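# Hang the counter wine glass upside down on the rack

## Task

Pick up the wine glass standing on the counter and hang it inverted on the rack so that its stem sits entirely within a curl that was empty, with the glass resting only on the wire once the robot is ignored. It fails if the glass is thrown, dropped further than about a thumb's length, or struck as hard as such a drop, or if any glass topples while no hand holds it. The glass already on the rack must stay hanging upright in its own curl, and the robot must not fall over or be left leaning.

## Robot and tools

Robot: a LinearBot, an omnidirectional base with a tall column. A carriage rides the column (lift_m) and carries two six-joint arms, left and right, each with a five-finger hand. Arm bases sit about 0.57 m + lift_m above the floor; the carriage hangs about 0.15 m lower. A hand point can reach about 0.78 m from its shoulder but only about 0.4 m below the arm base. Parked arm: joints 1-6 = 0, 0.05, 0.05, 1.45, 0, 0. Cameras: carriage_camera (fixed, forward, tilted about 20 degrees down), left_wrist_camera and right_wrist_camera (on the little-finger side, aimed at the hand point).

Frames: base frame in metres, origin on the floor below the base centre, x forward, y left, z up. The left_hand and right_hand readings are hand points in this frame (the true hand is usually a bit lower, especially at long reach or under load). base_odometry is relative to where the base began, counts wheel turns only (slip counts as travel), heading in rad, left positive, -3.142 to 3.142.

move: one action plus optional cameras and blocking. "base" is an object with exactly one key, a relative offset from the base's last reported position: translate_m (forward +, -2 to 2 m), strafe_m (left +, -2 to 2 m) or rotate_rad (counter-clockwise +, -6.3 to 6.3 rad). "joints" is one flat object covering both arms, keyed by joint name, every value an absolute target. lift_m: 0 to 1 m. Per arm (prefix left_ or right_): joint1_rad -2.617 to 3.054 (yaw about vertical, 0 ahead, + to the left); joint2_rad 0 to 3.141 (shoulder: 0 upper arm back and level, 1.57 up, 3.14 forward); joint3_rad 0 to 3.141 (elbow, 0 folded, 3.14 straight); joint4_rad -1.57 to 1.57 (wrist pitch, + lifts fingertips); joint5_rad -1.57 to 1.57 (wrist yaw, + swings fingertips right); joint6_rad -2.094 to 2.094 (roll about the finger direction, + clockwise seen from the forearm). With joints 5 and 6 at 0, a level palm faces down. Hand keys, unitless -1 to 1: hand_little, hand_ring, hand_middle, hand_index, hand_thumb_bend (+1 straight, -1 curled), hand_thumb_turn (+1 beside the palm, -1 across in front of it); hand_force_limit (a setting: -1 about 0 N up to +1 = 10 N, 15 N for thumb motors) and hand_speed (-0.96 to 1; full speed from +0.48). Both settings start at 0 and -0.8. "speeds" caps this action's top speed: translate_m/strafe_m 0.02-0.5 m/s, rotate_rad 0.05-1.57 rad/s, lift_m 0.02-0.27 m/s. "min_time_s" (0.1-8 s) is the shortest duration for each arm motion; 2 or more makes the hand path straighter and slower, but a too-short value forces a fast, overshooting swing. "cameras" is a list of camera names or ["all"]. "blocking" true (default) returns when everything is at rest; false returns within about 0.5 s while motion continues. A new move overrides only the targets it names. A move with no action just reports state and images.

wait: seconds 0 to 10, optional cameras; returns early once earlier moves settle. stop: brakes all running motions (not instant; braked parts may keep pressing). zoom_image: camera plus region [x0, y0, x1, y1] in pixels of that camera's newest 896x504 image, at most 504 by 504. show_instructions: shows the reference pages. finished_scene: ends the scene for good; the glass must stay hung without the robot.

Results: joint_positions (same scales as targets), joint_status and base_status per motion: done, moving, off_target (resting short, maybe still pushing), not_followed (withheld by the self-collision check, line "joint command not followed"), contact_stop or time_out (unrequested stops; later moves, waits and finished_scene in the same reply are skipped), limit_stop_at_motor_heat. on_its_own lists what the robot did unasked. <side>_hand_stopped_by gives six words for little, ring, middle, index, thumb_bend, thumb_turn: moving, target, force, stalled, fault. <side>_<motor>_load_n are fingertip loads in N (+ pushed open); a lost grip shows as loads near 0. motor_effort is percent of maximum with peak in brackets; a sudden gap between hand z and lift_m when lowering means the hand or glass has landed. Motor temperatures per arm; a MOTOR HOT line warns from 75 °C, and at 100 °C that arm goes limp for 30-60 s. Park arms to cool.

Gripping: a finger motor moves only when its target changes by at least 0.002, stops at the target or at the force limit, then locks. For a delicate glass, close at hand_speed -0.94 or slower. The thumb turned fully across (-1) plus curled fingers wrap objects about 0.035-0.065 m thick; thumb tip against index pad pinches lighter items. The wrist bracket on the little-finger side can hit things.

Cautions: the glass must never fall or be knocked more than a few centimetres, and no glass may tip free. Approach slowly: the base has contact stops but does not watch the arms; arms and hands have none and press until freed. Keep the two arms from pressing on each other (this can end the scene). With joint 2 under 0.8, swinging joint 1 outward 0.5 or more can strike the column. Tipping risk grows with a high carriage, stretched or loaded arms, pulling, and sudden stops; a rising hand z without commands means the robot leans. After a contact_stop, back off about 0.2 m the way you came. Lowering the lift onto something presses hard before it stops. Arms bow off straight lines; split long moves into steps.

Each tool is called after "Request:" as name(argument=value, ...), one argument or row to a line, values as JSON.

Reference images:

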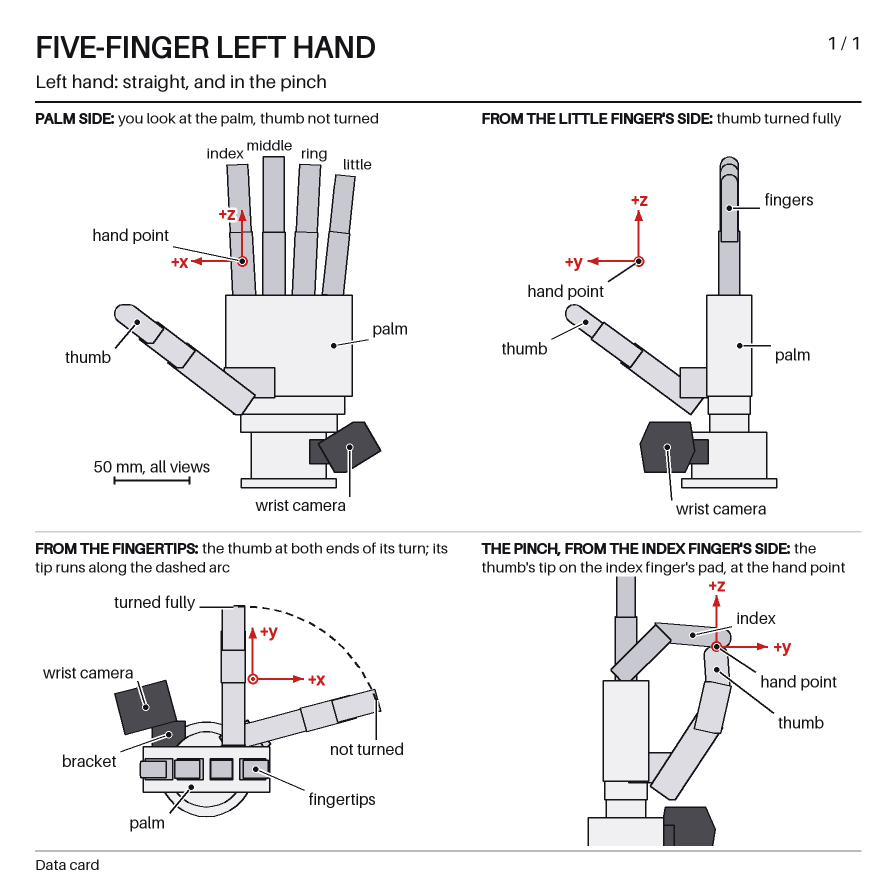

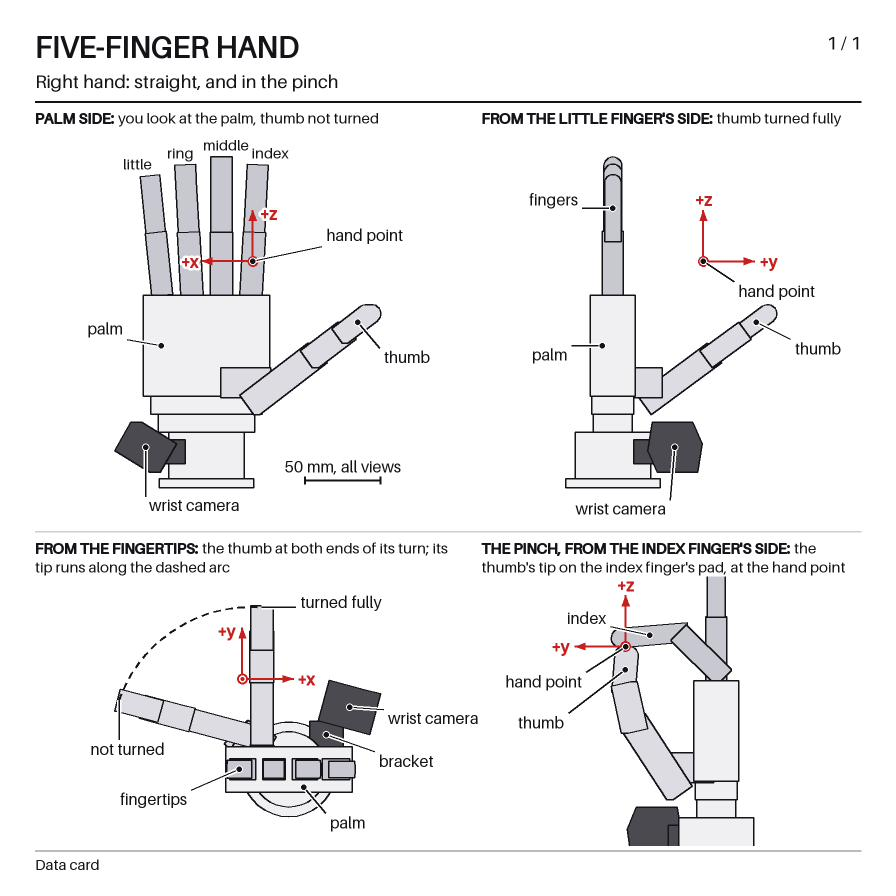

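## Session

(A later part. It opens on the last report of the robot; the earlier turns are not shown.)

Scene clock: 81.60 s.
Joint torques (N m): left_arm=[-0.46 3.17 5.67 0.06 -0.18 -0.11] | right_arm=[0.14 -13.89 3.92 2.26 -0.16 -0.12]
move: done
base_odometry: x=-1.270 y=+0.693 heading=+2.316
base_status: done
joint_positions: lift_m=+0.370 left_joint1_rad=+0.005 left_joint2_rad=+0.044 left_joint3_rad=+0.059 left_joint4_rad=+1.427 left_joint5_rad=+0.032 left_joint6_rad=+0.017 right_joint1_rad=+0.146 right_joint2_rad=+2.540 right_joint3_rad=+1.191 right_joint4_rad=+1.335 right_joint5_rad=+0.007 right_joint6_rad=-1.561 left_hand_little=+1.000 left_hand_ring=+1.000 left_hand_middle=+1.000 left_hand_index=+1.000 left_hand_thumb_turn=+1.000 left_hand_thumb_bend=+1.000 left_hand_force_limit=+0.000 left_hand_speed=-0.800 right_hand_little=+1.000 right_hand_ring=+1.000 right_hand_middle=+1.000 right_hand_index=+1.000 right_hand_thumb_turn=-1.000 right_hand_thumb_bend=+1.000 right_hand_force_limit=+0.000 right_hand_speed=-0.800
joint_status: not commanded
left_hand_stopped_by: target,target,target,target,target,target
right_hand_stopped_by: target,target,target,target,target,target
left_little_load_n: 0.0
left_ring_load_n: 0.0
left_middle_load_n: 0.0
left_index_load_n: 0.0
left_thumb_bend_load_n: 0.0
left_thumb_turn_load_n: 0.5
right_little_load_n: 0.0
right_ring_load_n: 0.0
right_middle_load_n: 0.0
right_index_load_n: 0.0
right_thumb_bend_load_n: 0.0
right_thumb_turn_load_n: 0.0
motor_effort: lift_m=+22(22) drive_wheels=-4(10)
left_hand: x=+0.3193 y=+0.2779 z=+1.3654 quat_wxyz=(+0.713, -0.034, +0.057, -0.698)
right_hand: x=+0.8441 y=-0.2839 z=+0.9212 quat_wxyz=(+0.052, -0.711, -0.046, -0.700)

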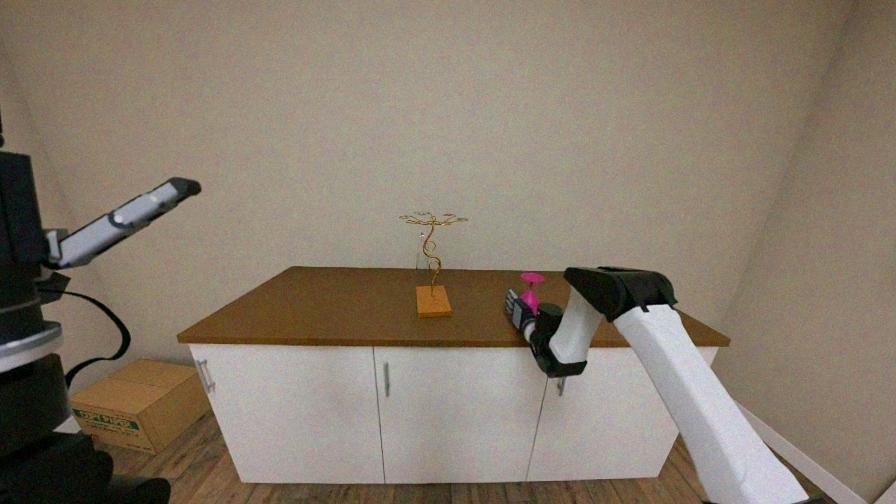

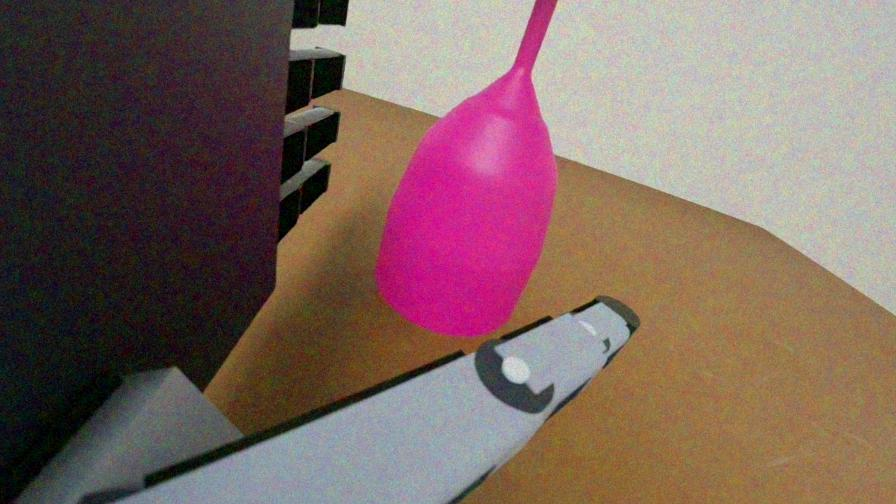

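Request:
move(
  joints={"lift_m": 0.358},
  speeds={"lift_m": 0.03},
  cameras=["carriage_camera", "right_wrist_camera"],
)

Request:
zoom_image(
  camera="carriage_camera",
  region=[460, 230, 580, 350],
)

Request:
zoom_image(
  camera="right_wrist_camera",
  region=[260, 0, 700, 440],
)

Scene clock: 83.10 s.
Joint torques (N m): left_arm=[-0.49 3.33 5.71 0.11 -0.13 -0.1] | right_arm=[0.14 -13.97 3.9 2.28 -0.16 -0.12]
move: done
base_odometry: x=-1.270 y=+0.693 heading=+2.316
base_status: not commanded
joint_positions: lift_m=+0.358 left_joint1_rad=+0.005 left_joint2_rad=+0.044 left_joint3_rad=+0.059 left_joint4_rad=+1.428 left_joint5_rad=+0.032 left_joint6_rad=+0.017 right_joint1_rad=+0.146 right_joint2_rad=+2.540 right_joint3_rad=+1.191 right_joint4_rad=+1.335 right_joint5_rad=+0.007 right_joint6_rad=-1.561 left_hand_little=+1.000 left_hand_ring=+1.000 left_hand_middle=+1.000 left_hand_index=+1.000 left_hand_thumb_turn=+1.000 left_hand_thumb_bend=+1.000 left_hand_force_limit=+0.000 left_hand_speed=-0.800 right_hand_little=+1.000 right_hand_ring=+1.000 right_hand_middle=+1.000 right_hand_index=+1.000 right_hand_thumb_turn=-1.000 right_hand_thumb_bend=+1.000 right_hand_force_limit=+0.000 right_hand_speed=-0.800
joint_status: all done
left_hand_stopped_by: target,target,target,target,target,target
right_hand_stopped_by: target,target,target,target,target,target
left_little_load_n: 0.0
left_ring_load_n: 0.0
left_middle_load_n: 0.0
left_index_load_n: 0.0
left_thumb_bend_load_n: 0.0
left_thumb_turn_load_n: 0.0
right_little_load_n: 0.0
right_ring_load_n: 0.0
right_middle_load_n: 0.0
right_index_load_n: 0.0
right_thumb_bend_load_n: 0.0
right_thumb_turn_load_n: 0.5
motor_effort: lift_m=+21(21) drive_wheels=+5(5)
left_hand: x=+0.3190 y=+0.2779 z=+1.3536 quat_wxyz=(+0.713, -0.034, +0.056, -0.698)
right_hand: x=+0.8441 y=-0.2839 z=+0.9093 quat_wxyz=(+0.052, -0.711, -0.046, -0.700)

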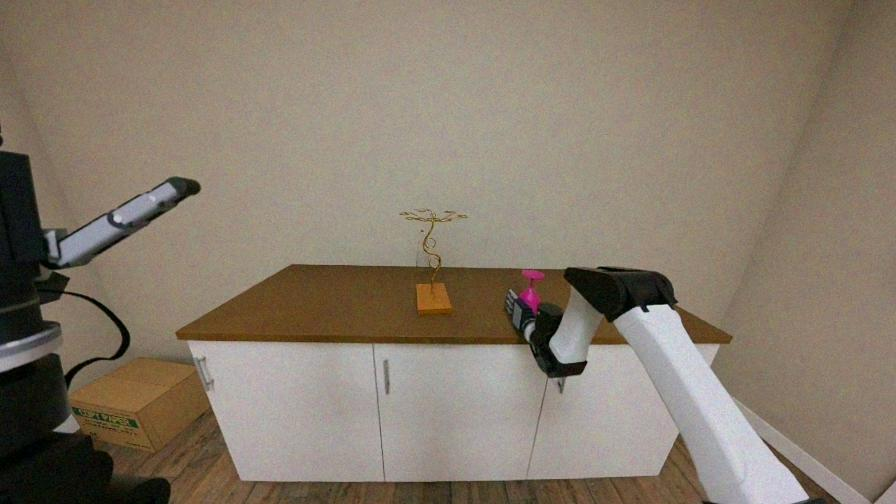

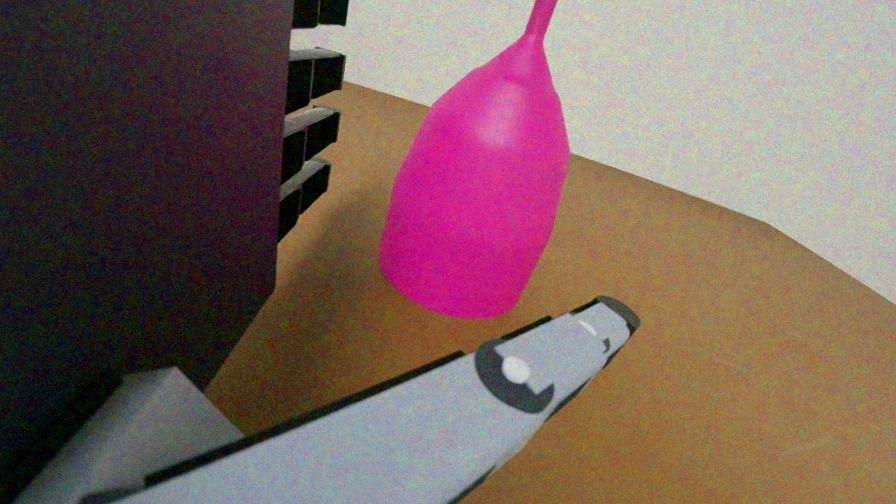

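Scaled by 4.200 from the camera's image (finer frame: 1280x720).

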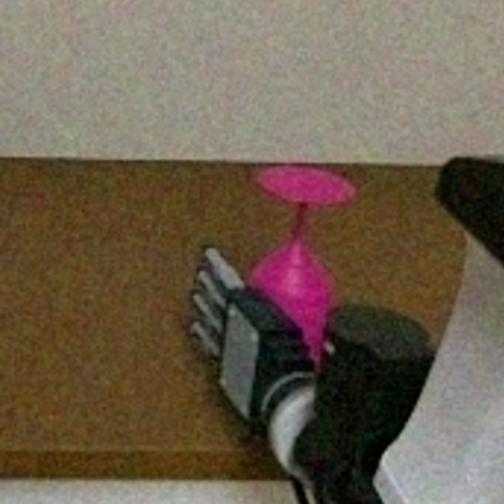

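Scaled by 1.145 from the camera's image (finer frame: 1280x720).

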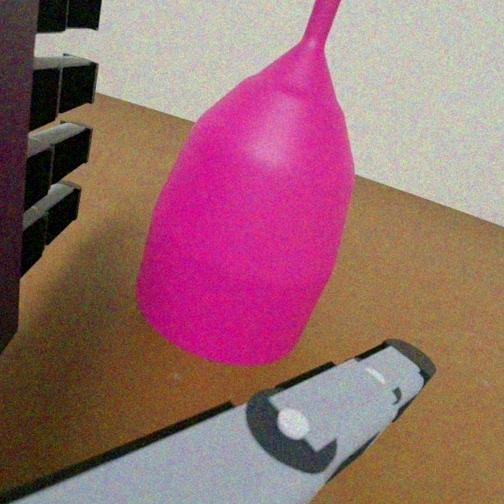

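Request:
move(
  base={"translate_m": 0.03},
  speeds={"translate_m": 0.04},
  cameras=["carriage_camera", "right_wrist_camera"],
)

Request:
zoom_image(
  camera="carriage_camera",
  region=[460, 230, 580, 350],
)

Scene clock: 85.60 s.
Joint torques (N m): left_arm=[-0.51 3.34 5.67 0.15 -0.15 -0.09] | right_arm=[0.12 -13.9 3.96 2.3 -0.16 -0.12]
move: done
base_odometry: x=-1.291 y=+0.715 heading=+2.317
base_status: done
joint_positions: lift_m=+0.358 left_joint1_rad=+0.005 left_joint2_rad=+0.044 left_joint3_rad=+0.059 left_joint4_rad=+1.427 left_joint5_rad=+0.032 left_joint6_rad=+0.017 right_joint1_rad=+0.146 right_joint2_rad=+2.540 right_joint3_rad=+1.191 right_joint4_rad=+1.335 right_joint5_rad=+0.007 right_joint6_rad=-1.561 left_hand_little=+1.000 left_hand_ring=+1.000 left_hand_middle=+1.000 left_hand_index=+1.000 left_hand_thumb_turn=+1.000 left_hand_thumb_bend=+1.000 left_hand_force_limit=+0.000 left_hand_speed=-0.800 right_hand_little=+1.000 right_hand_ring=+1.000 right_hand_middle=+1.000 right_hand_index=+1.000 right_hand_thumb_turn=-1.000 right_hand_thumb_bend=+1.000 right_hand_force_limit=+0.000 right_hand_speed=-0.800
joint_status: not commanded
left_hand_stopped_by: target,target,target,target,target,target
right_hand_stopped_by: target,target,target,target,target,target
left_little_load_n: 0.0
left_ring_load_n: 0.0
left_middle_load_n: 0.0
left_index_load_n: 0.0
left_thumb_bend_load_n: 0.5
left_thumb_turn_load_n: 0.0
right_little_load_n: 0.0
right_ring_load_n: 0.0
right_middle_load_n: -0.5
right_index_load_n: 0.0
right_thumb_bend_load_n: 0.0
right_thumb_turn_load_n: 0.0
motor_effort: lift_m=+21(21) drive_wheels=-2(10)
left_hand: x=+0.3192 y=+0.2779 z=+1.3535 quat_wxyz=(+0.713, -0.034, +0.057, -0.698)
right_hand: x=+0.8442 y=-0.2838 z=+0.9094 quat_wxyz=(+0.052, -0.711, -0.046, -0.700)

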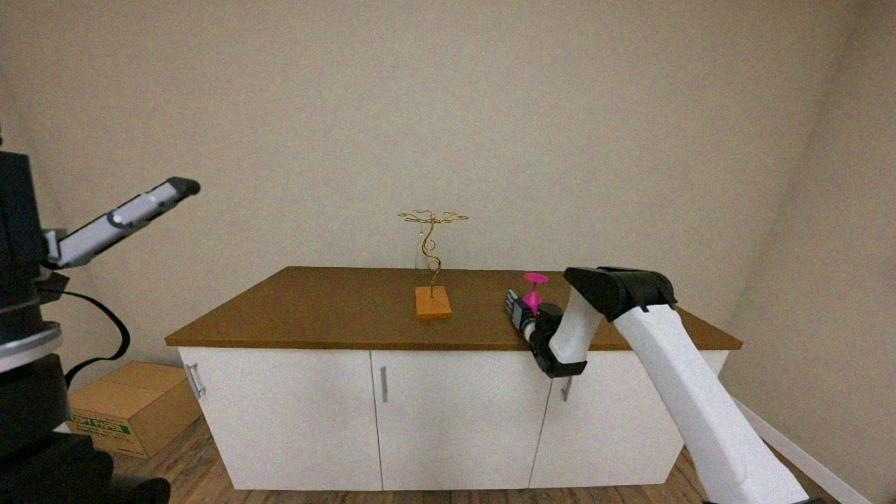

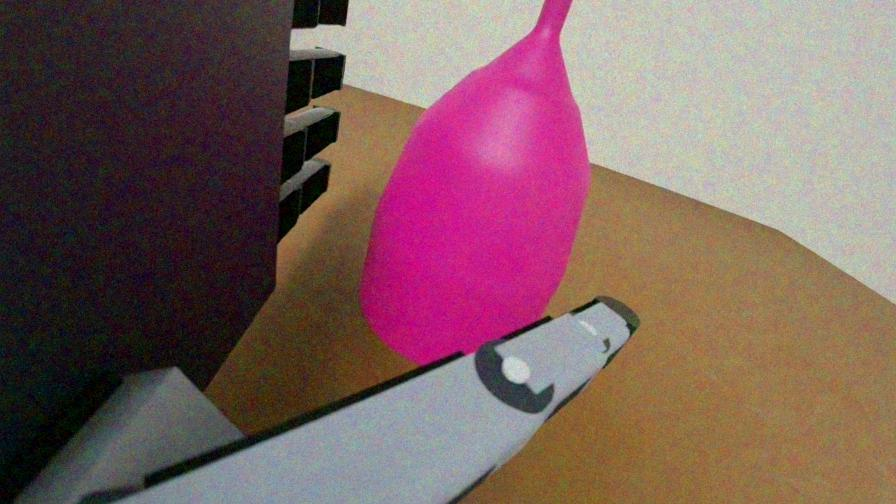

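Scaled by 4.200 from the camera's image (finer frame: 1280x720).

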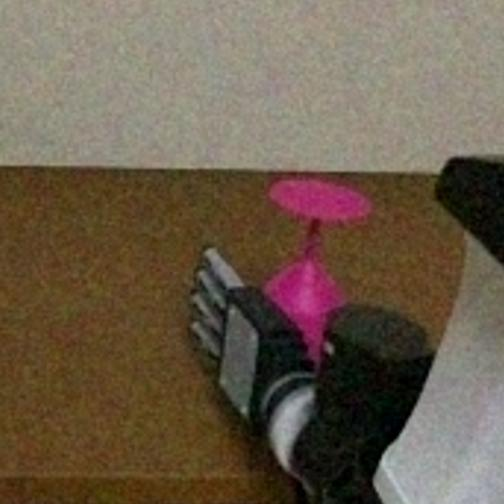

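Request:
move(
  joints={"right_hand_force_limit": -0.6, "right_hand_speed": -0.94, "right_hand_index": 0.0, "right_hand_middle": 0.0, "right_hand_ring": 0.0, "right_hand_thumb_bend": 0.2},
  cameras=["carriage_camera", "right_wrist_camera"],
)

Request:
zoom_image(
  camera="carriage_camera",
  region=[460, 230, 580, 350],
)

Scene clock: 95.80 s.
Joint torques (N m): left_arm=[-0.51 3.38 5.79 0.11 -0.14 -0.09] | right_arm=[0.13 -14.05 3.9 2.25 -0.15 -0.13]
Motor temperatures (°C): left_arm=[27 39 45 41 27 26] | right_arm=[26 46 42 47 26 28]
move: done
base_odometry: x=-1.291 y=+0.715 heading=+2.317
base_status: not commanded
joint_positions: lift_m=+0.358 left_joint1_rad=+0.005 left_joint2_rad=+0.044 left_joint3_rad=+0.059 left_joint4_rad=+1.427 left_joint5_rad=+0.032 left_joint6_rad=+0.017 right_joint1_rad=+0.146 right_joint2_rad=+2.540 right_joint3_rad=+1.191 right_joint4_rad=+1.335 right_joint5_rad=+0.006 right_joint6_rad=-1.561 left_hand_little=+1.000 left_hand_ring=+1.000 left_hand_middle=+1.000 left_hand_index=+1.000 left_hand_thumb_turn=+1.000 left_hand_thumb_bend=+1.000 left_hand_force_limit=+0.000 left_hand_speed=-0.800 right_hand_little=+1.000 right_hand_ring=+0.000 right_hand_middle=+0.000 right_hand_index=+0.000 right_hand_thumb_turn=-1.000 right_hand_thumb_bend=+0.200 right_hand_force_limit=-0.600 right_hand_speed=-0.940
joint_status: all done
left_hand_stopped_by: target,target,target,target,target,target
right_hand_stopped_by: target,target,target,target,target,target
left_little_load_n: 0.0
left_ring_load_n: 0.0
left_middle_load_n: 0.0
left_index_load_n: 0.0
left_thumb_bend_load_n: 0.0
left_thumb_turn_load_n: 0.0
right_little_load_n: 0.0
right_ring_load_n: 0.0
right_middle_load_n: 0.0
right_index_load_n: 0.0
right_thumb_bend_load_n: 0.0
right_thumb_turn_load_n: 0.5
motor_effort: lift_m=+21(21) drive_wheels=-3(5)
left_hand: x=+0.3192 y=+0.2779 z=+1.3535 quat_wxyz=(+0.713, -0.034, +0.057, -0.698)
right_hand: x=+0.8442 y=-0.2838 z=+0.9094 quat_wxyz=(+0.052, -0.711, -0.046, -0.700)

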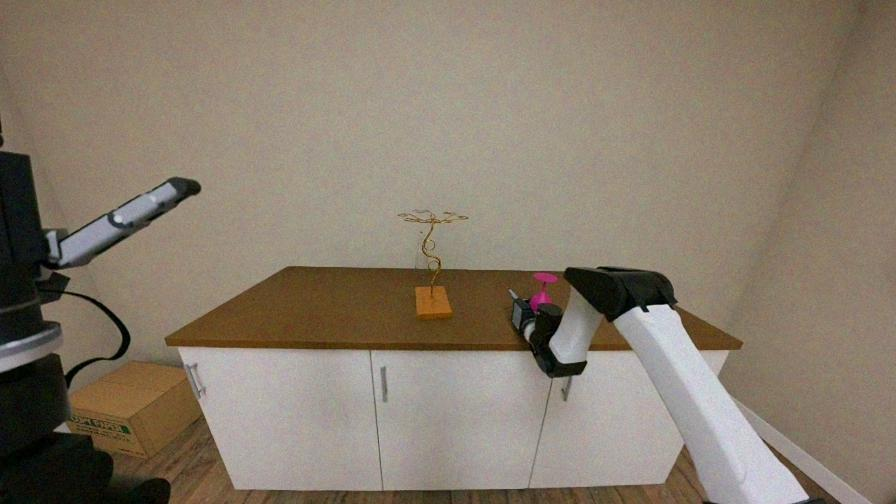

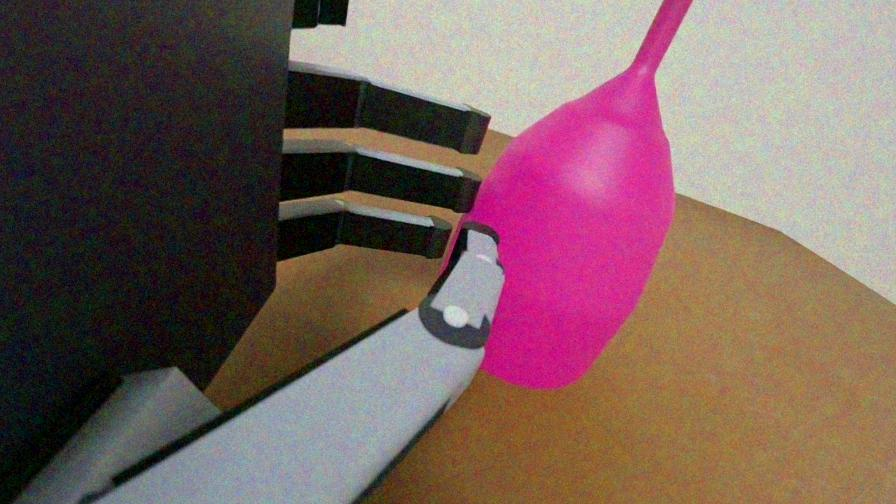

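Scaled by 4.200 from the camera's image (finer frame: 1280x720).

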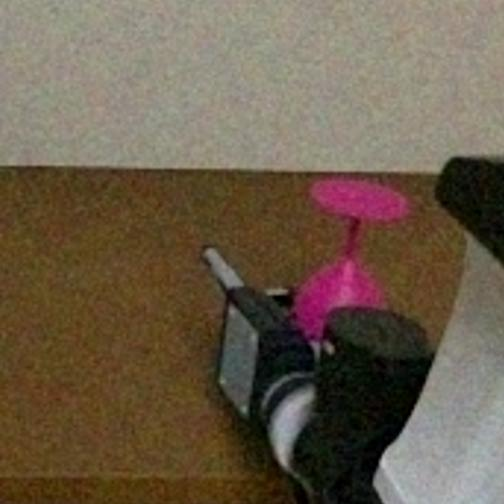

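Request:
move(
  base={"translate_m": -0.1},
  speeds={"translate_m": 0.05},
  cameras=["carriage_camera", "right_wrist_camera"],
)

Request:
zoom_image(
  camera="right_wrist_camera",
  region=[350, 0, 750, 300],
)

Scene clock: 100.27 s.
Joint torques (N m): left_arm=[-0.44 3.3 5.76 0.12 -0.14 -0.09] | right_arm=[0.13 -14.05 3.95 2.29 -0.15 -0.13]
move: done
base_odometry: x=-1.223 y=+0.642 heading=+2.317
base_status: done
joint_positions: lift_m=+0.358 left_joint1_rad=+0.005 left_joint2_rad=+0.044 left_joint3_rad=+0.059 left_joint4_rad=+1.429 left_joint5_rad=+0.032 left_joint6_rad=+0.017 right_joint1_rad=+0.146 right_joint2_rad=+2.540 right_joint3_rad=+1.191 right_joint4_rad=+1.336 right_joint5_rad=+0.006 right_joint6_rad=-1.561 left_hand_little=+1.000 left_hand_ring=+1.000 left_hand_middle=+1.000 left_hand_index=+1.000 left_hand_thumb_turn=+1.000 left_hand_thumb_bend=+1.000 left_hand_force_limit=+0.000 left_hand_speed=-0.800 right_hand_little=+1.000 right_hand_ring=+0.000 right_hand_middle=+0.000 right_hand_index=+0.000 right_hand_thumb_turn=-1.000 right_hand_thumb_bend=+0.200 right_hand_force_limit=-0.600 right_hand_speed=-0.940
joint_status: not commanded
left_hand_stopped_by: target,target,target,target,target,target
right_hand_stopped_by: target,target,target,target,target,target
left_little_load_n: 0.0
left_ring_load_n: 0.0
left_middle_load_n: 0.0
left_index_load_n: 0.0
left_thumb_bend_load_n: 0.0
left_thumb_turn_load_n: 0.0
right_little_load_n: 0.0
right_ring_load_n: 0.0
right_middle_load_n: 0.0
right_index_load_n: 0.0
right_thumb_bend_load_n: 0.0
right_thumb_turn_load_n: 0.5
motor_effort: lift_m=+21(21) drive_wheels=-3(10)
left_hand: x=+0.3188 y=+0.2779 z=+1.3537 quat_wxyz=(+0.713, -0.033, +0.056, -0.698)
right_hand: x=+0.8442 y=-0.2837 z=+0.9096 quat_wxyz=(+0.052, -0.710, -0.047, -0.700)

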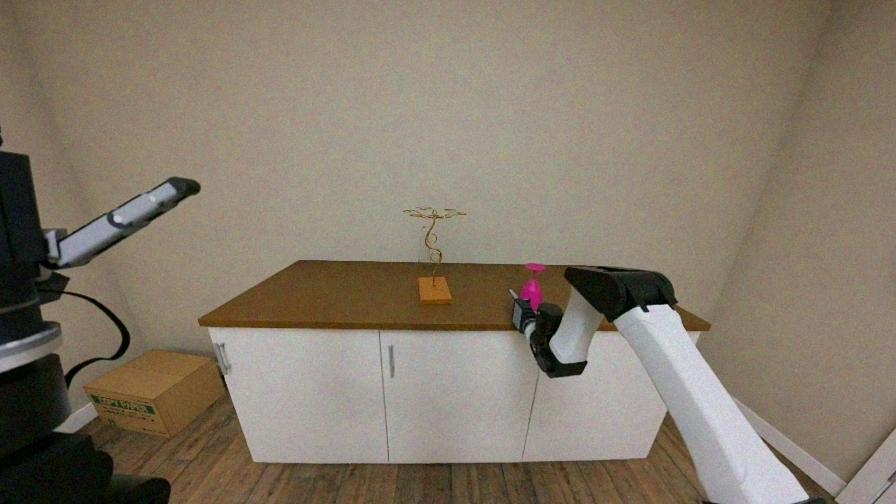

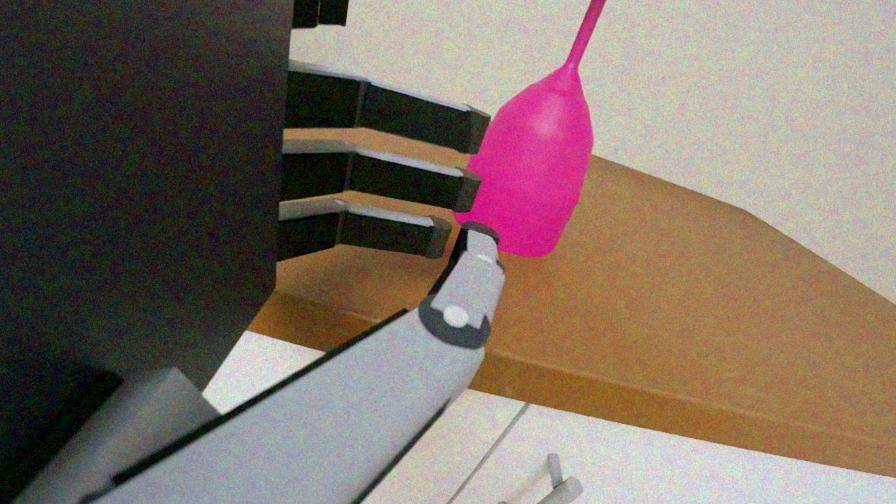

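Scaled by 1.260 from the camera's image (finer frame: 1280x720).

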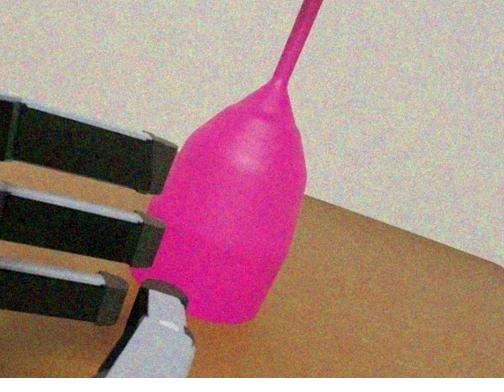

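Request:
move(
  joints={"lift_m": 0.6, "right_hand_speed": 0, "right_hand_index": 1, "right_hand_middle": 1, "right_hand_ring": 1, "right_hand_thumb_bend": 1},
  cameras=[],
)

Request:
move(
  joints={"right_joint1_rad": 0.05, "right_joint5_rad": 0.35, "right_joint6_rad": 1.571},
  min_time_s=3,
  cameras=["carriage_camera", "right_wrist_camera"],
)

Request:
zoom_image(
  camera="carriage_camera",
  region=[460, 230, 620, 390],
)

Scene clock: 102.13 s.
Joint torques (N m): left_arm=[-0.49 3.32 5.61 0.11 -0.13 -0.11] | right_arm=[0.13 -14.11 3.96 2.17 -0.15 -0.11]
move: done
base_odometry: x=-1.223 y=+0.642 heading=+2.317
base_status: not commanded
joint_positions: lift_m=+0.600 left_joint1_rad=+0.005 left_joint2_rad=+0.044 left_joint3_rad=+0.059 left_joint4_rad=+1.429 left_joint5_rad=+0.032 left_joint6_rad=+0.017 right_joint1_rad=+0.146 right_joint2_rad=+2.541 right_joint3_rad=+1.190 right_joint4_rad=+1.340 right_joint5_rad=+0.006 right_joint6_rad=-1.562 left_hand_little=+1.000 left_hand_ring=+1.000 left_hand_middle=+1.000 left_hand_index=+1.000 left_hand_thumb_turn=+1.000 left_hand_thumb_bend=+1.000 left_hand_force_limit=+0.000 left_hand_speed=-0.800 right_hand_little=+1.000 right_hand_ring=+1.000 right_hand_middle=+1.000 right_hand_index=+1.000 right_hand_thumb_turn=-1.000 right_hand_thumb_bend=+1.000 right_hand_force_limit=-0.600 right_hand_speed=+0.000
joint_status: all done
left_hand_stopped_by: target,target,target,target,target,target
right_hand_stopped_by: target,target,target,target,target,target
left_little_load_n: 0.0
left_ring_load_n: -0.5
left_middle_load_n: 0.0
left_index_load_n: 0.0
left_thumb_bend_load_n: 0.0
left_thumb_turn_load_n: 0.5
right_little_load_n: 0.0
right_ring_load_n: 0.0
right_middle_load_n: 0.0
right_index_load_n: 0.0
right_thumb_bend_load_n: 0.0
right_thumb_turn_load_n: 0.0
motor_effort: lift_m=+23(27) drive_wheels=-4(6)
left_hand: x=+0.3188 y=+0.2779 z=+1.5954 quat_wxyz=(+0.713, -0.033, +0.056, -0.698)
right_hand: x=+0.8441 y=-0.2837 z=+1.1518 quat_wxyz=(+0.052, -0.709, -0.047, -0.702)

Scene clock: 105.57 s.
Joint torques (N m): left_arm=[-0.47 3.4 5.82 0.09 -0.14 -0.08] | right_arm=[-0.53 -14.11 3.9 2.17 0.03 0.19]
move: done
base_odometry: x=-1.223 y=+0.642 heading=+2.317
base_status: not commanded
joint_positions: lift_m=+0.600 left_joint1_rad=+0.005 left_joint2_rad=+0.044 left_joint3_rad=+0.059 left_joint4_rad=+1.429 left_joint5_rad=+0.032 left_joint6_rad=+0.017 right_joint1_rad=+0.055 right_joint2_rad=+2.541 right_joint3_rad=+1.190 right_joint4_rad=+1.340 right_joint5_rad=+0.341 right_joint6_rad=+1.559 left_hand_little=+1.000 left_hand_ring=+1.000 left_hand_middle=+1.000 left_hand_index=+1.000 left_hand_thumb_turn=+1.000 left_hand_thumb_bend=+1.000 left_hand_force_limit=+0.000 left_hand_speed=-0.800 right_hand_little=+1.000 right_hand_ring=+1.000 right_hand_middle=+1.000 right_hand_index=+1.000 right_hand_thumb_turn=-1.000 right_hand_thumb_bend=+1.000 right_hand_force_limit=-0.600 right_hand_speed=+0.000
joint_status: all done
left_hand_stopped_by: target,target,target,target,target,target
right_hand_stopped_by: target,target,target,target,target,target
left_little_load_n: 0.0
left_ring_load_n: 0.0
left_middle_load_n: 0.0
left_index_load_n: 0.0
left_thumb_bend_load_n: 0.0
left_thumb_turn_load_n: 0.0
right_little_load_n: 0.0
right_ring_load_n: 0.0
right_middle_load_n: 0.0
right_index_load_n: 0.0
right_thumb_bend_load_n: 0.0
right_thumb_turn_load_n: 0.0
motor_effort: lift_m=+22(23) drive_wheels=-1(6)
left_hand: x=+0.3188 y=+0.2779 z=+1.5954 quat_wxyz=(+0.713, -0.033, +0.056, -0.698)
right_hand: x=+0.8514 y=-0.2869 z=+1.2130 quat_wxyz=(+0.696, +0.096, +0.704, -0.106)

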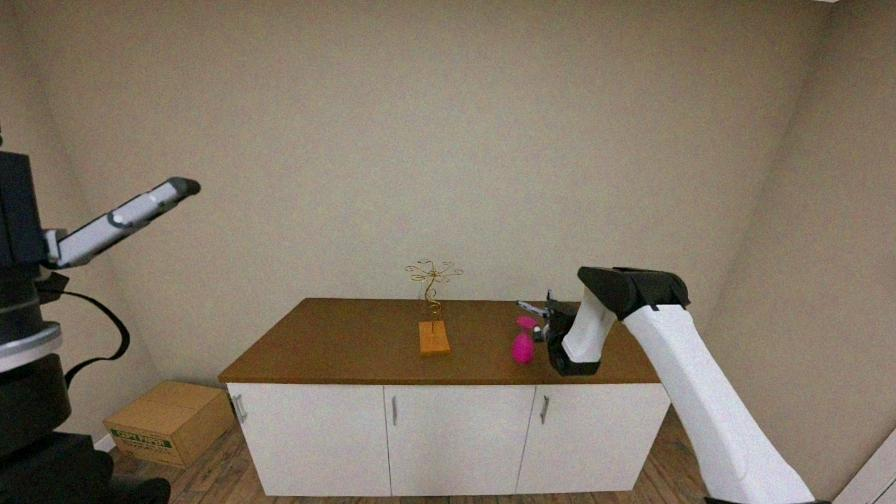

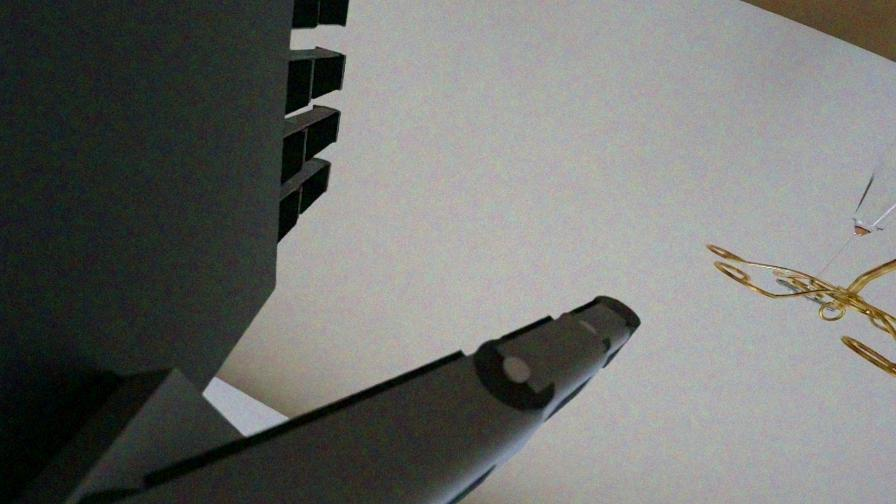

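Scaled by 3.150 from the camera's image (finer frame: 1280x720).

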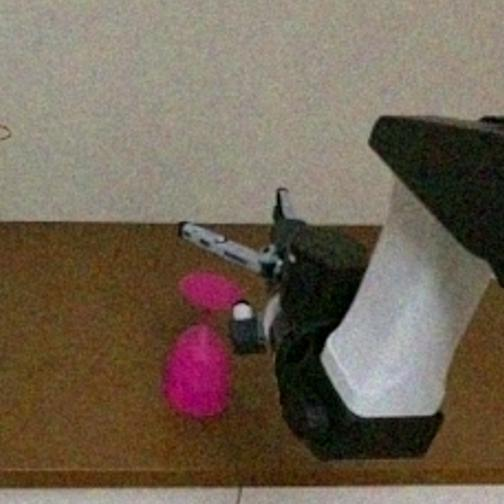

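Request:
move(
  joints={"right_joint1_rad": -0.008, "right_joint5_rad": 0.3},
  min_time_s=1,
  cameras=[],
)

Request:
move(
  joints={"lift_m": 0.4},
  speeds={"lift_m": 0.1},
  cameras=["carriage_camera", "right_wrist_camera"],
)

Request:
zoom_image(
  camera="carriage_camera",
  region=[460, 210, 620, 370],
)

Scene clock: 108.27 s.
Joint torques (N m): left_arm=[-0.54 3.33 5.76 0.1 -0.13 -0.1] | right_arm=[-0.43 -14.12 3.92 2.18 -0.14 0.19]
move: done
base_odometry: x=-1.223 y=+0.642 heading=+2.317
base_status: not commanded
joint_positions: lift_m=+0.600 left_joint1_rad=+0.005 left_joint2_rad=+0.044 left_joint3_rad=+0.059 left_joint4_rad=+1.429 left_joint5_rad=+0.032 left_joint6_rad=+0.017 right_joint1_rad=-0.004 right_joint2_rad=+2.541 right_joint3_rad=+1.190 right_joint4_rad=+1.340 right_joint5_rad=+0.309 right_joint6_rad=+1.561 left_hand_little=+1.000 left_hand_ring=+1.000 left_hand_middle=+1.000 left_hand_index=+1.000 left_hand_thumb_turn=+1.000 left_hand_thumb_bend=+1.000 left_hand_force_limit=+0.000 left_hand_speed=-0.800 right_hand_little=+1.000 right_hand_ring=+1.000 right_hand_middle=+1.000 right_hand_index=+1.000 right_hand_thumb_turn=-1.000 right_hand_thumb_bend=+1.000 right_hand_force_limit=-0.600 right_hand_speed=+0.000
joint_status: all done
left_hand_stopped_by: target,target,target,target,target,target
right_hand_stopped_by: target,target,target,target,target,target
left_little_load_n: 0.0
left_ring_load_n: 0.0
left_middle_load_n: 0.0
left_index_load_n: 0.0
left_thumb_bend_load_n: 0.0
left_thumb_turn_load_n: 0.0
right_little_load_n: 0.0
right_ring_load_n: 0.0
right_middle_load_n: 0.0
right_index_load_n: 0.0
right_thumb_bend_load_n: 0.0
right_thumb_turn_load_n: 0.0
motor_effort: lift_m=+22(23) drive_wheels=-4(5)
left_hand: x=+0.3188 y=+0.2779 z=+1.5954 quat_wxyz=(+0.713, -0.033, +0.056, -0.698)
right_hand: x=+0.8520 y=-0.3176 z=+1.2131 quat_wxyz=(+0.694, +0.106, +0.703, -0.114)

Scene clock: 110.67 s.
Joint torques (N m): left_arm=[-0.53 3.36 5.82 0.12 -0.14 -0.08] | right_arm=[-0.43 -14.09 3.77 2.26 -0.15 0.19]
move: done
base_odometry: x=-1.223 y=+0.642 heading=+2.317
base_status: not commanded
joint_positions: lift_m=+0.400 left_joint1_rad=+0.005 left_joint2_rad=+0.044 left_joint3_rad=+0.059 left_joint4_rad=+1.428 left_joint5_rad=+0.032 left_joint6_rad=+0.017 right_joint1_rad=-0.004 right_joint2_rad=+2.541 right_joint3_rad=+1.190 right_joint4_rad=+1.335 right_joint5_rad=+0.308 right_joint6_rad=+1.561 left_hand_little=+1.000 left_hand_ring=+1.000 left_hand_middle=+1.000 left_hand_index=+1.000 left_hand_thumb_turn=+1.000 left_hand_thumb_bend=+1.000 left_hand_force_limit=+0.000 left_hand_speed=-0.800 right_hand_little=+1.000 right_hand_ring=+1.000 right_hand_middle=+1.000 right_hand_index=+1.000 right_hand_thumb_turn=-1.000 right_hand_thumb_bend=+1.000 right_hand_force_limit=-0.600 right_hand_speed=+0.000
joint_status: all done
left_hand_stopped_by: target,target,target,target,target,target
right_hand_stopped_by: target,target,target,target,target,target
left_little_load_n: 0.0
left_ring_load_n: 0.0
left_middle_load_n: 0.0
left_index_load_n: 0.0
left_thumb_bend_load_n: 0.0
left_thumb_turn_load_n: 0.0
right_little_load_n: 0.0
right_ring_load_n: 0.0
right_middle_load_n: 0.5
right_index_load_n: 0.0
right_thumb_bend_load_n: 0.0
right_thumb_turn_load_n: -0.5
motor_effort: lift_m=+22(22) drive_wheels=-2(6)
left_hand: x=+0.3190 y=+0.2779 z=+1.3955 quat_wxyz=(+0.713, -0.034, +0.056, -0.698)
right_hand: x=+0.8522 y=-0.3173 z=+1.0118 quat_wxyz=(+0.692, +0.106, +0.705, -0.114)

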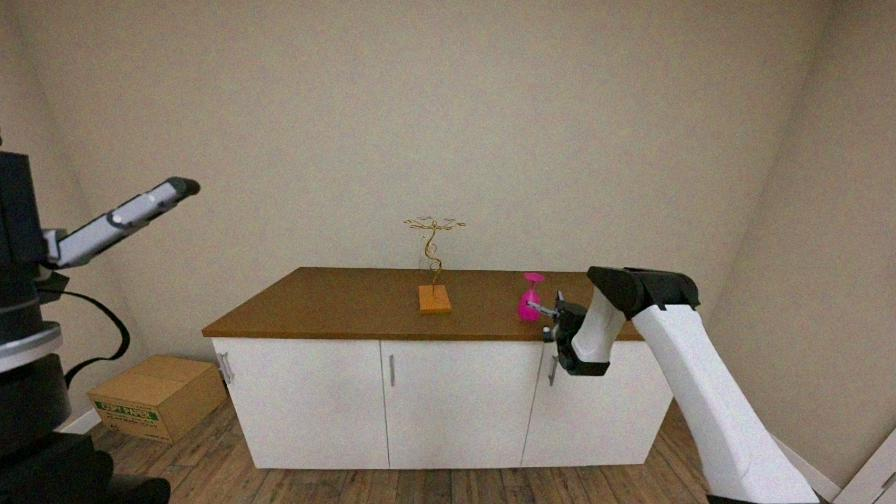

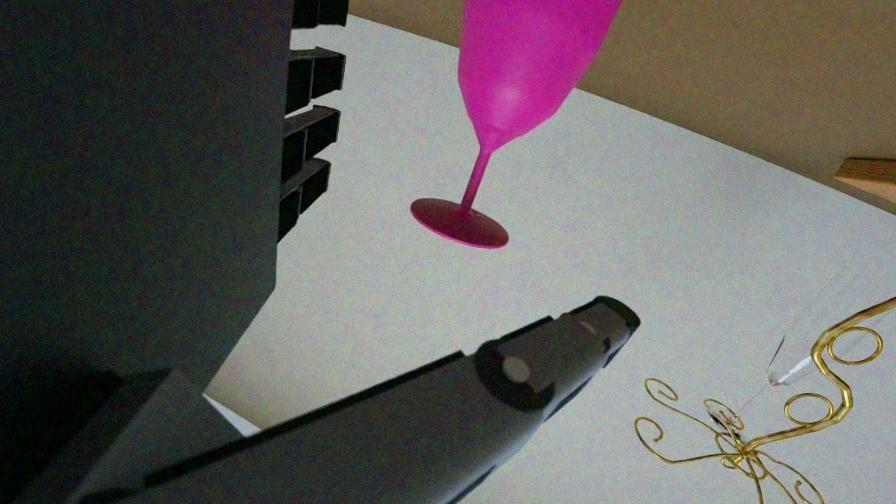

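Scaled by 3.150 from the camera's image (finer frame: 1280x720).

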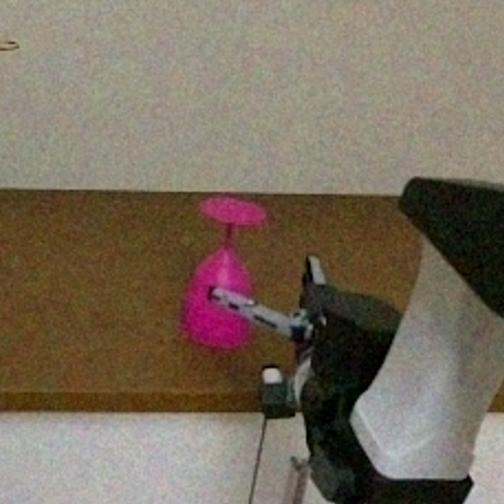

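Request:
move(
  base={"translate_m": 0.06},
  speeds={"translate_m": 0.08},
  cameras=["carriage_camera", "right_wrist_camera"],
)

Request:
zoom_image(
  camera="carriage_camera",
  region=[460, 210, 620, 370],
)

Scene clock: 112.37 s.
Joint torques (N m): left_arm=[-0.49 3.36 5.78 0.07 -0.15 -0.11] | right_arm=[-0.39 -14.27 4 2.22 -0.15 0.19]
move: done
base_odometry: x=-1.264 y=+0.686 heading=+2.317
base_status: done
joint_positions: lift_m=+0.400 left_joint1_rad=+0.005 left_joint2_rad=+0.044 left_joint3_rad=+0.059 left_joint4_rad=+1.428 left_joint5_rad=+0.032 left_joint6_rad=+0.017 right_joint1_rad=-0.005 right_joint2_rad=+2.541 right_joint3_rad=+1.190 right_joint4_rad=+1.335 right_joint5_rad=+0.307 right_joint6_rad=+1.561 left_hand_little=+1.000 left_hand_ring=+1.000 left_hand_middle=+1.000 left_hand_index=+1.000 left_hand_thumb_turn=+1.000 left_hand_thumb_bend=+1.000 left_hand_force_limit=+0.000 left_hand_speed=-0.800 right_hand_little=+1.000 right_hand_ring=+1.000 right_hand_middle=+1.000 right_hand_index=+1.000 right_hand_thumb_turn=-1.000 right_hand_thumb_bend=+1.000 right_hand_force_limit=-0.600 right_hand_speed=+0.000
joint_status: not commanded
left_hand_stopped_by: target,target,target,target,target,target
right_hand_stopped_by: target,target,target,target,target,target
left_little_load_n: 0.0
left_ring_load_n: 0.0
left_middle_load_n: 0.0
left_index_load_n: 0.0
left_thumb_bend_load_n: 0.0
left_thumb_turn_load_n: 0.0
right_little_load_n: 0.0
right_ring_load_n: 0.0
right_middle_load_n: 0.0
right_index_load_n: 0.0
right_thumb_bend_load_n: -0.5
right_thumb_turn_load_n: 0.0
motor_effort: lift_m=+22(22) drive_wheels=-3(10)
left_hand: x=+0.3189 y=+0.2779 z=+1.3955 quat_wxyz=(+0.713, -0.033, +0.056, -0.698)
right_hand: x=+0.8521 y=-0.3174 z=+1.0120 quat_wxyz=(+0.693, +0.106, +0.704, -0.114)

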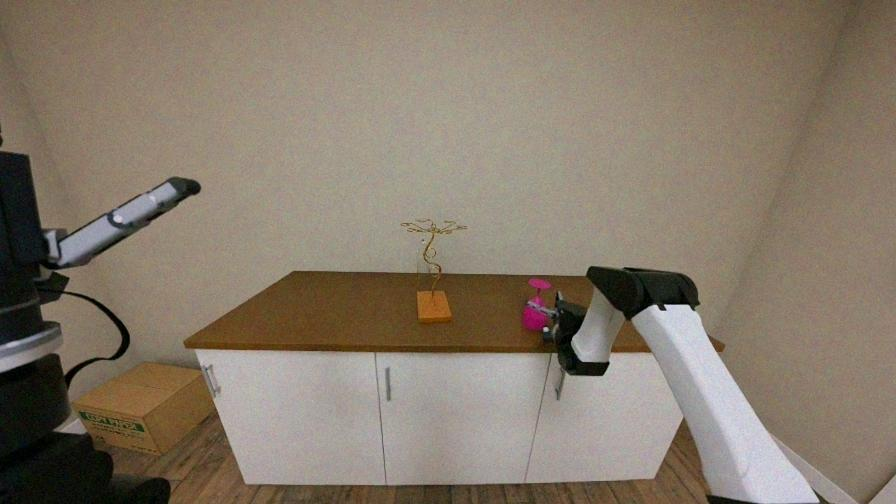

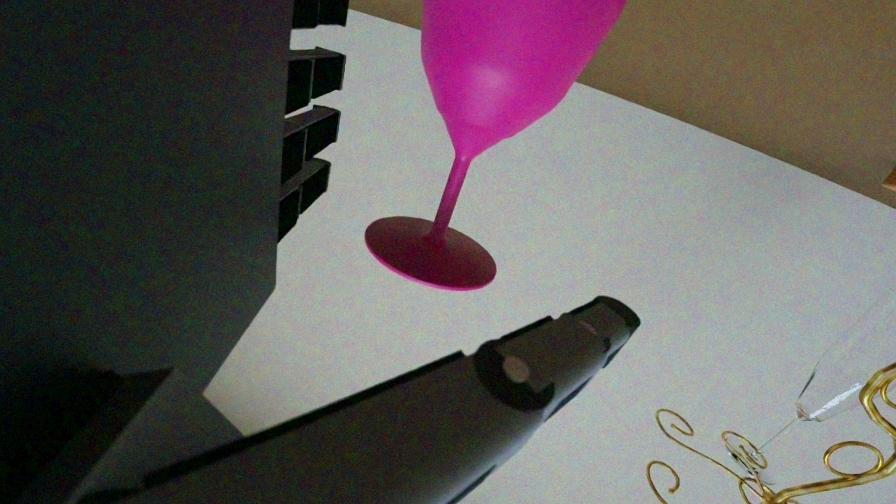

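Scaled by 3.150 from the camera's image (finer frame: 1280x720).

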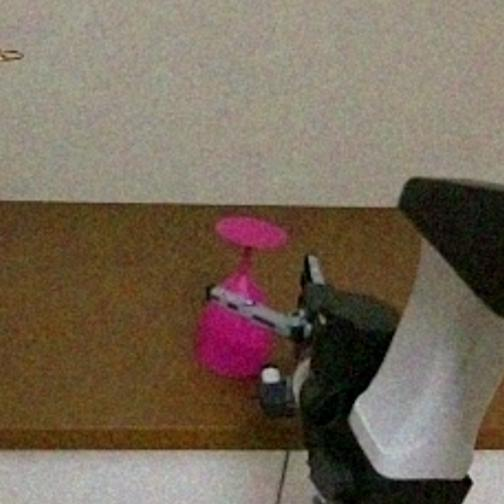

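Request:
move(
  joints={"lift_m": 0.37, "right_joint1_rad": -0.036, "right_joint5_rad": 0.27, "right_joint4_rad": 1.414},
  min_time_s=1,
  speeds={"lift_m": 0.05},
  cameras=["right_wrist_camera"],
)

Scene clock: 114.53 s.
Joint torques (N m): left_arm=[-0.42 3.3 5.9 0.09 -0.15 -0.11] | right_arm=[-0.51 -14.11 3.9 2.31 -0.19 0.19]
move: done
base_odometry: x=-1.264 y=+0.686 heading=+2.317
base_status: not commanded
joint_positions: lift_m=+0.370 left_joint1_rad=+0.005 left_joint2_rad=+0.044 left_joint3_rad=+0.059 left_joint4_rad=+1.428 left_joint5_rad=+0.032 left_joint6_rad=+0.017 right_joint1_rad=-0.031 right_joint2_rad=+2.541 right_joint3_rad=+1.190 right_joint4_rad=+1.394 right_joint5_rad=+0.279 right_joint6_rad=+1.561 left_hand_little=+1.000 left_hand_ring=+1.000 left_hand_middle=+1.000 left_hand_index=+1.000 left_hand_thumb_turn=+1.000 left_hand_thumb_bend=+1.000 left_hand_force_limit=+0.000 left_hand_speed=-0.800 right_hand_little=+1.000 right_hand_ring=+1.000 right_hand_middle=+1.000 right_hand_index=+1.000 right_hand_thumb_turn=-1.000 right_hand_thumb_bend=+1.000 right_hand_force_limit=-0.600 right_hand_speed=+0.000
joint_status: all done
left_hand_stopped_by: target,target,target,target,target,target
right_hand_stopped_by: target,target,target,target,target,target
left_little_load_n: 0.0
left_ring_load_n: 0.0
left_middle_load_n: 0.0
left_index_load_n: 0.0
left_thumb_bend_load_n: 0.0
left_thumb_turn_load_n: 0.0
right_little_load_n: 0.0
right_ring_load_n: 0.0
right_middle_load_n: 0.0
right_index_load_n: -0.5
right_thumb_bend_load_n: 0.0
right_thumb_turn_load_n: 0.0
motor_effort: lift_m=+21(22) drive_wheels=+4(4)
left_hand: x=+0.3189 y=+0.2779 z=+1.3656 quat_wxyz=(+0.713, -0.033, +0.056, -0.698)
right_hand: x=+0.8499 y=-0.3281 z=+0.9985 quat_wxyz=(+0.713, +0.108, +0.684, -0.111)

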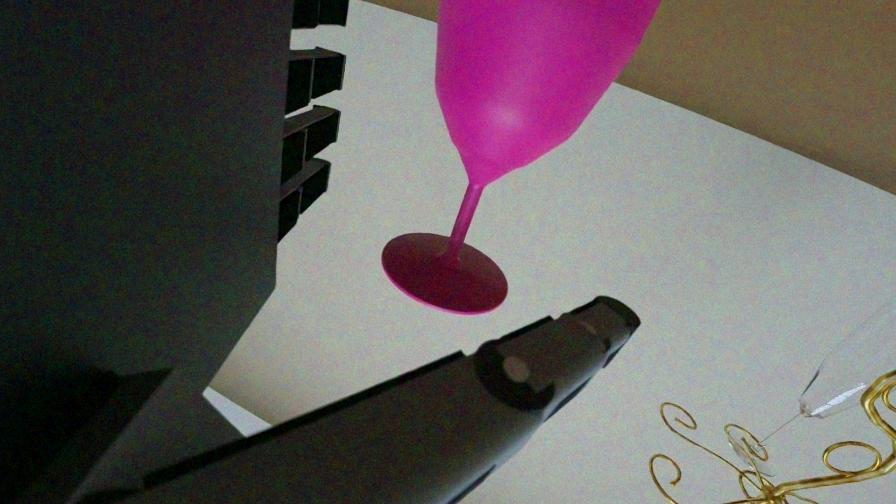

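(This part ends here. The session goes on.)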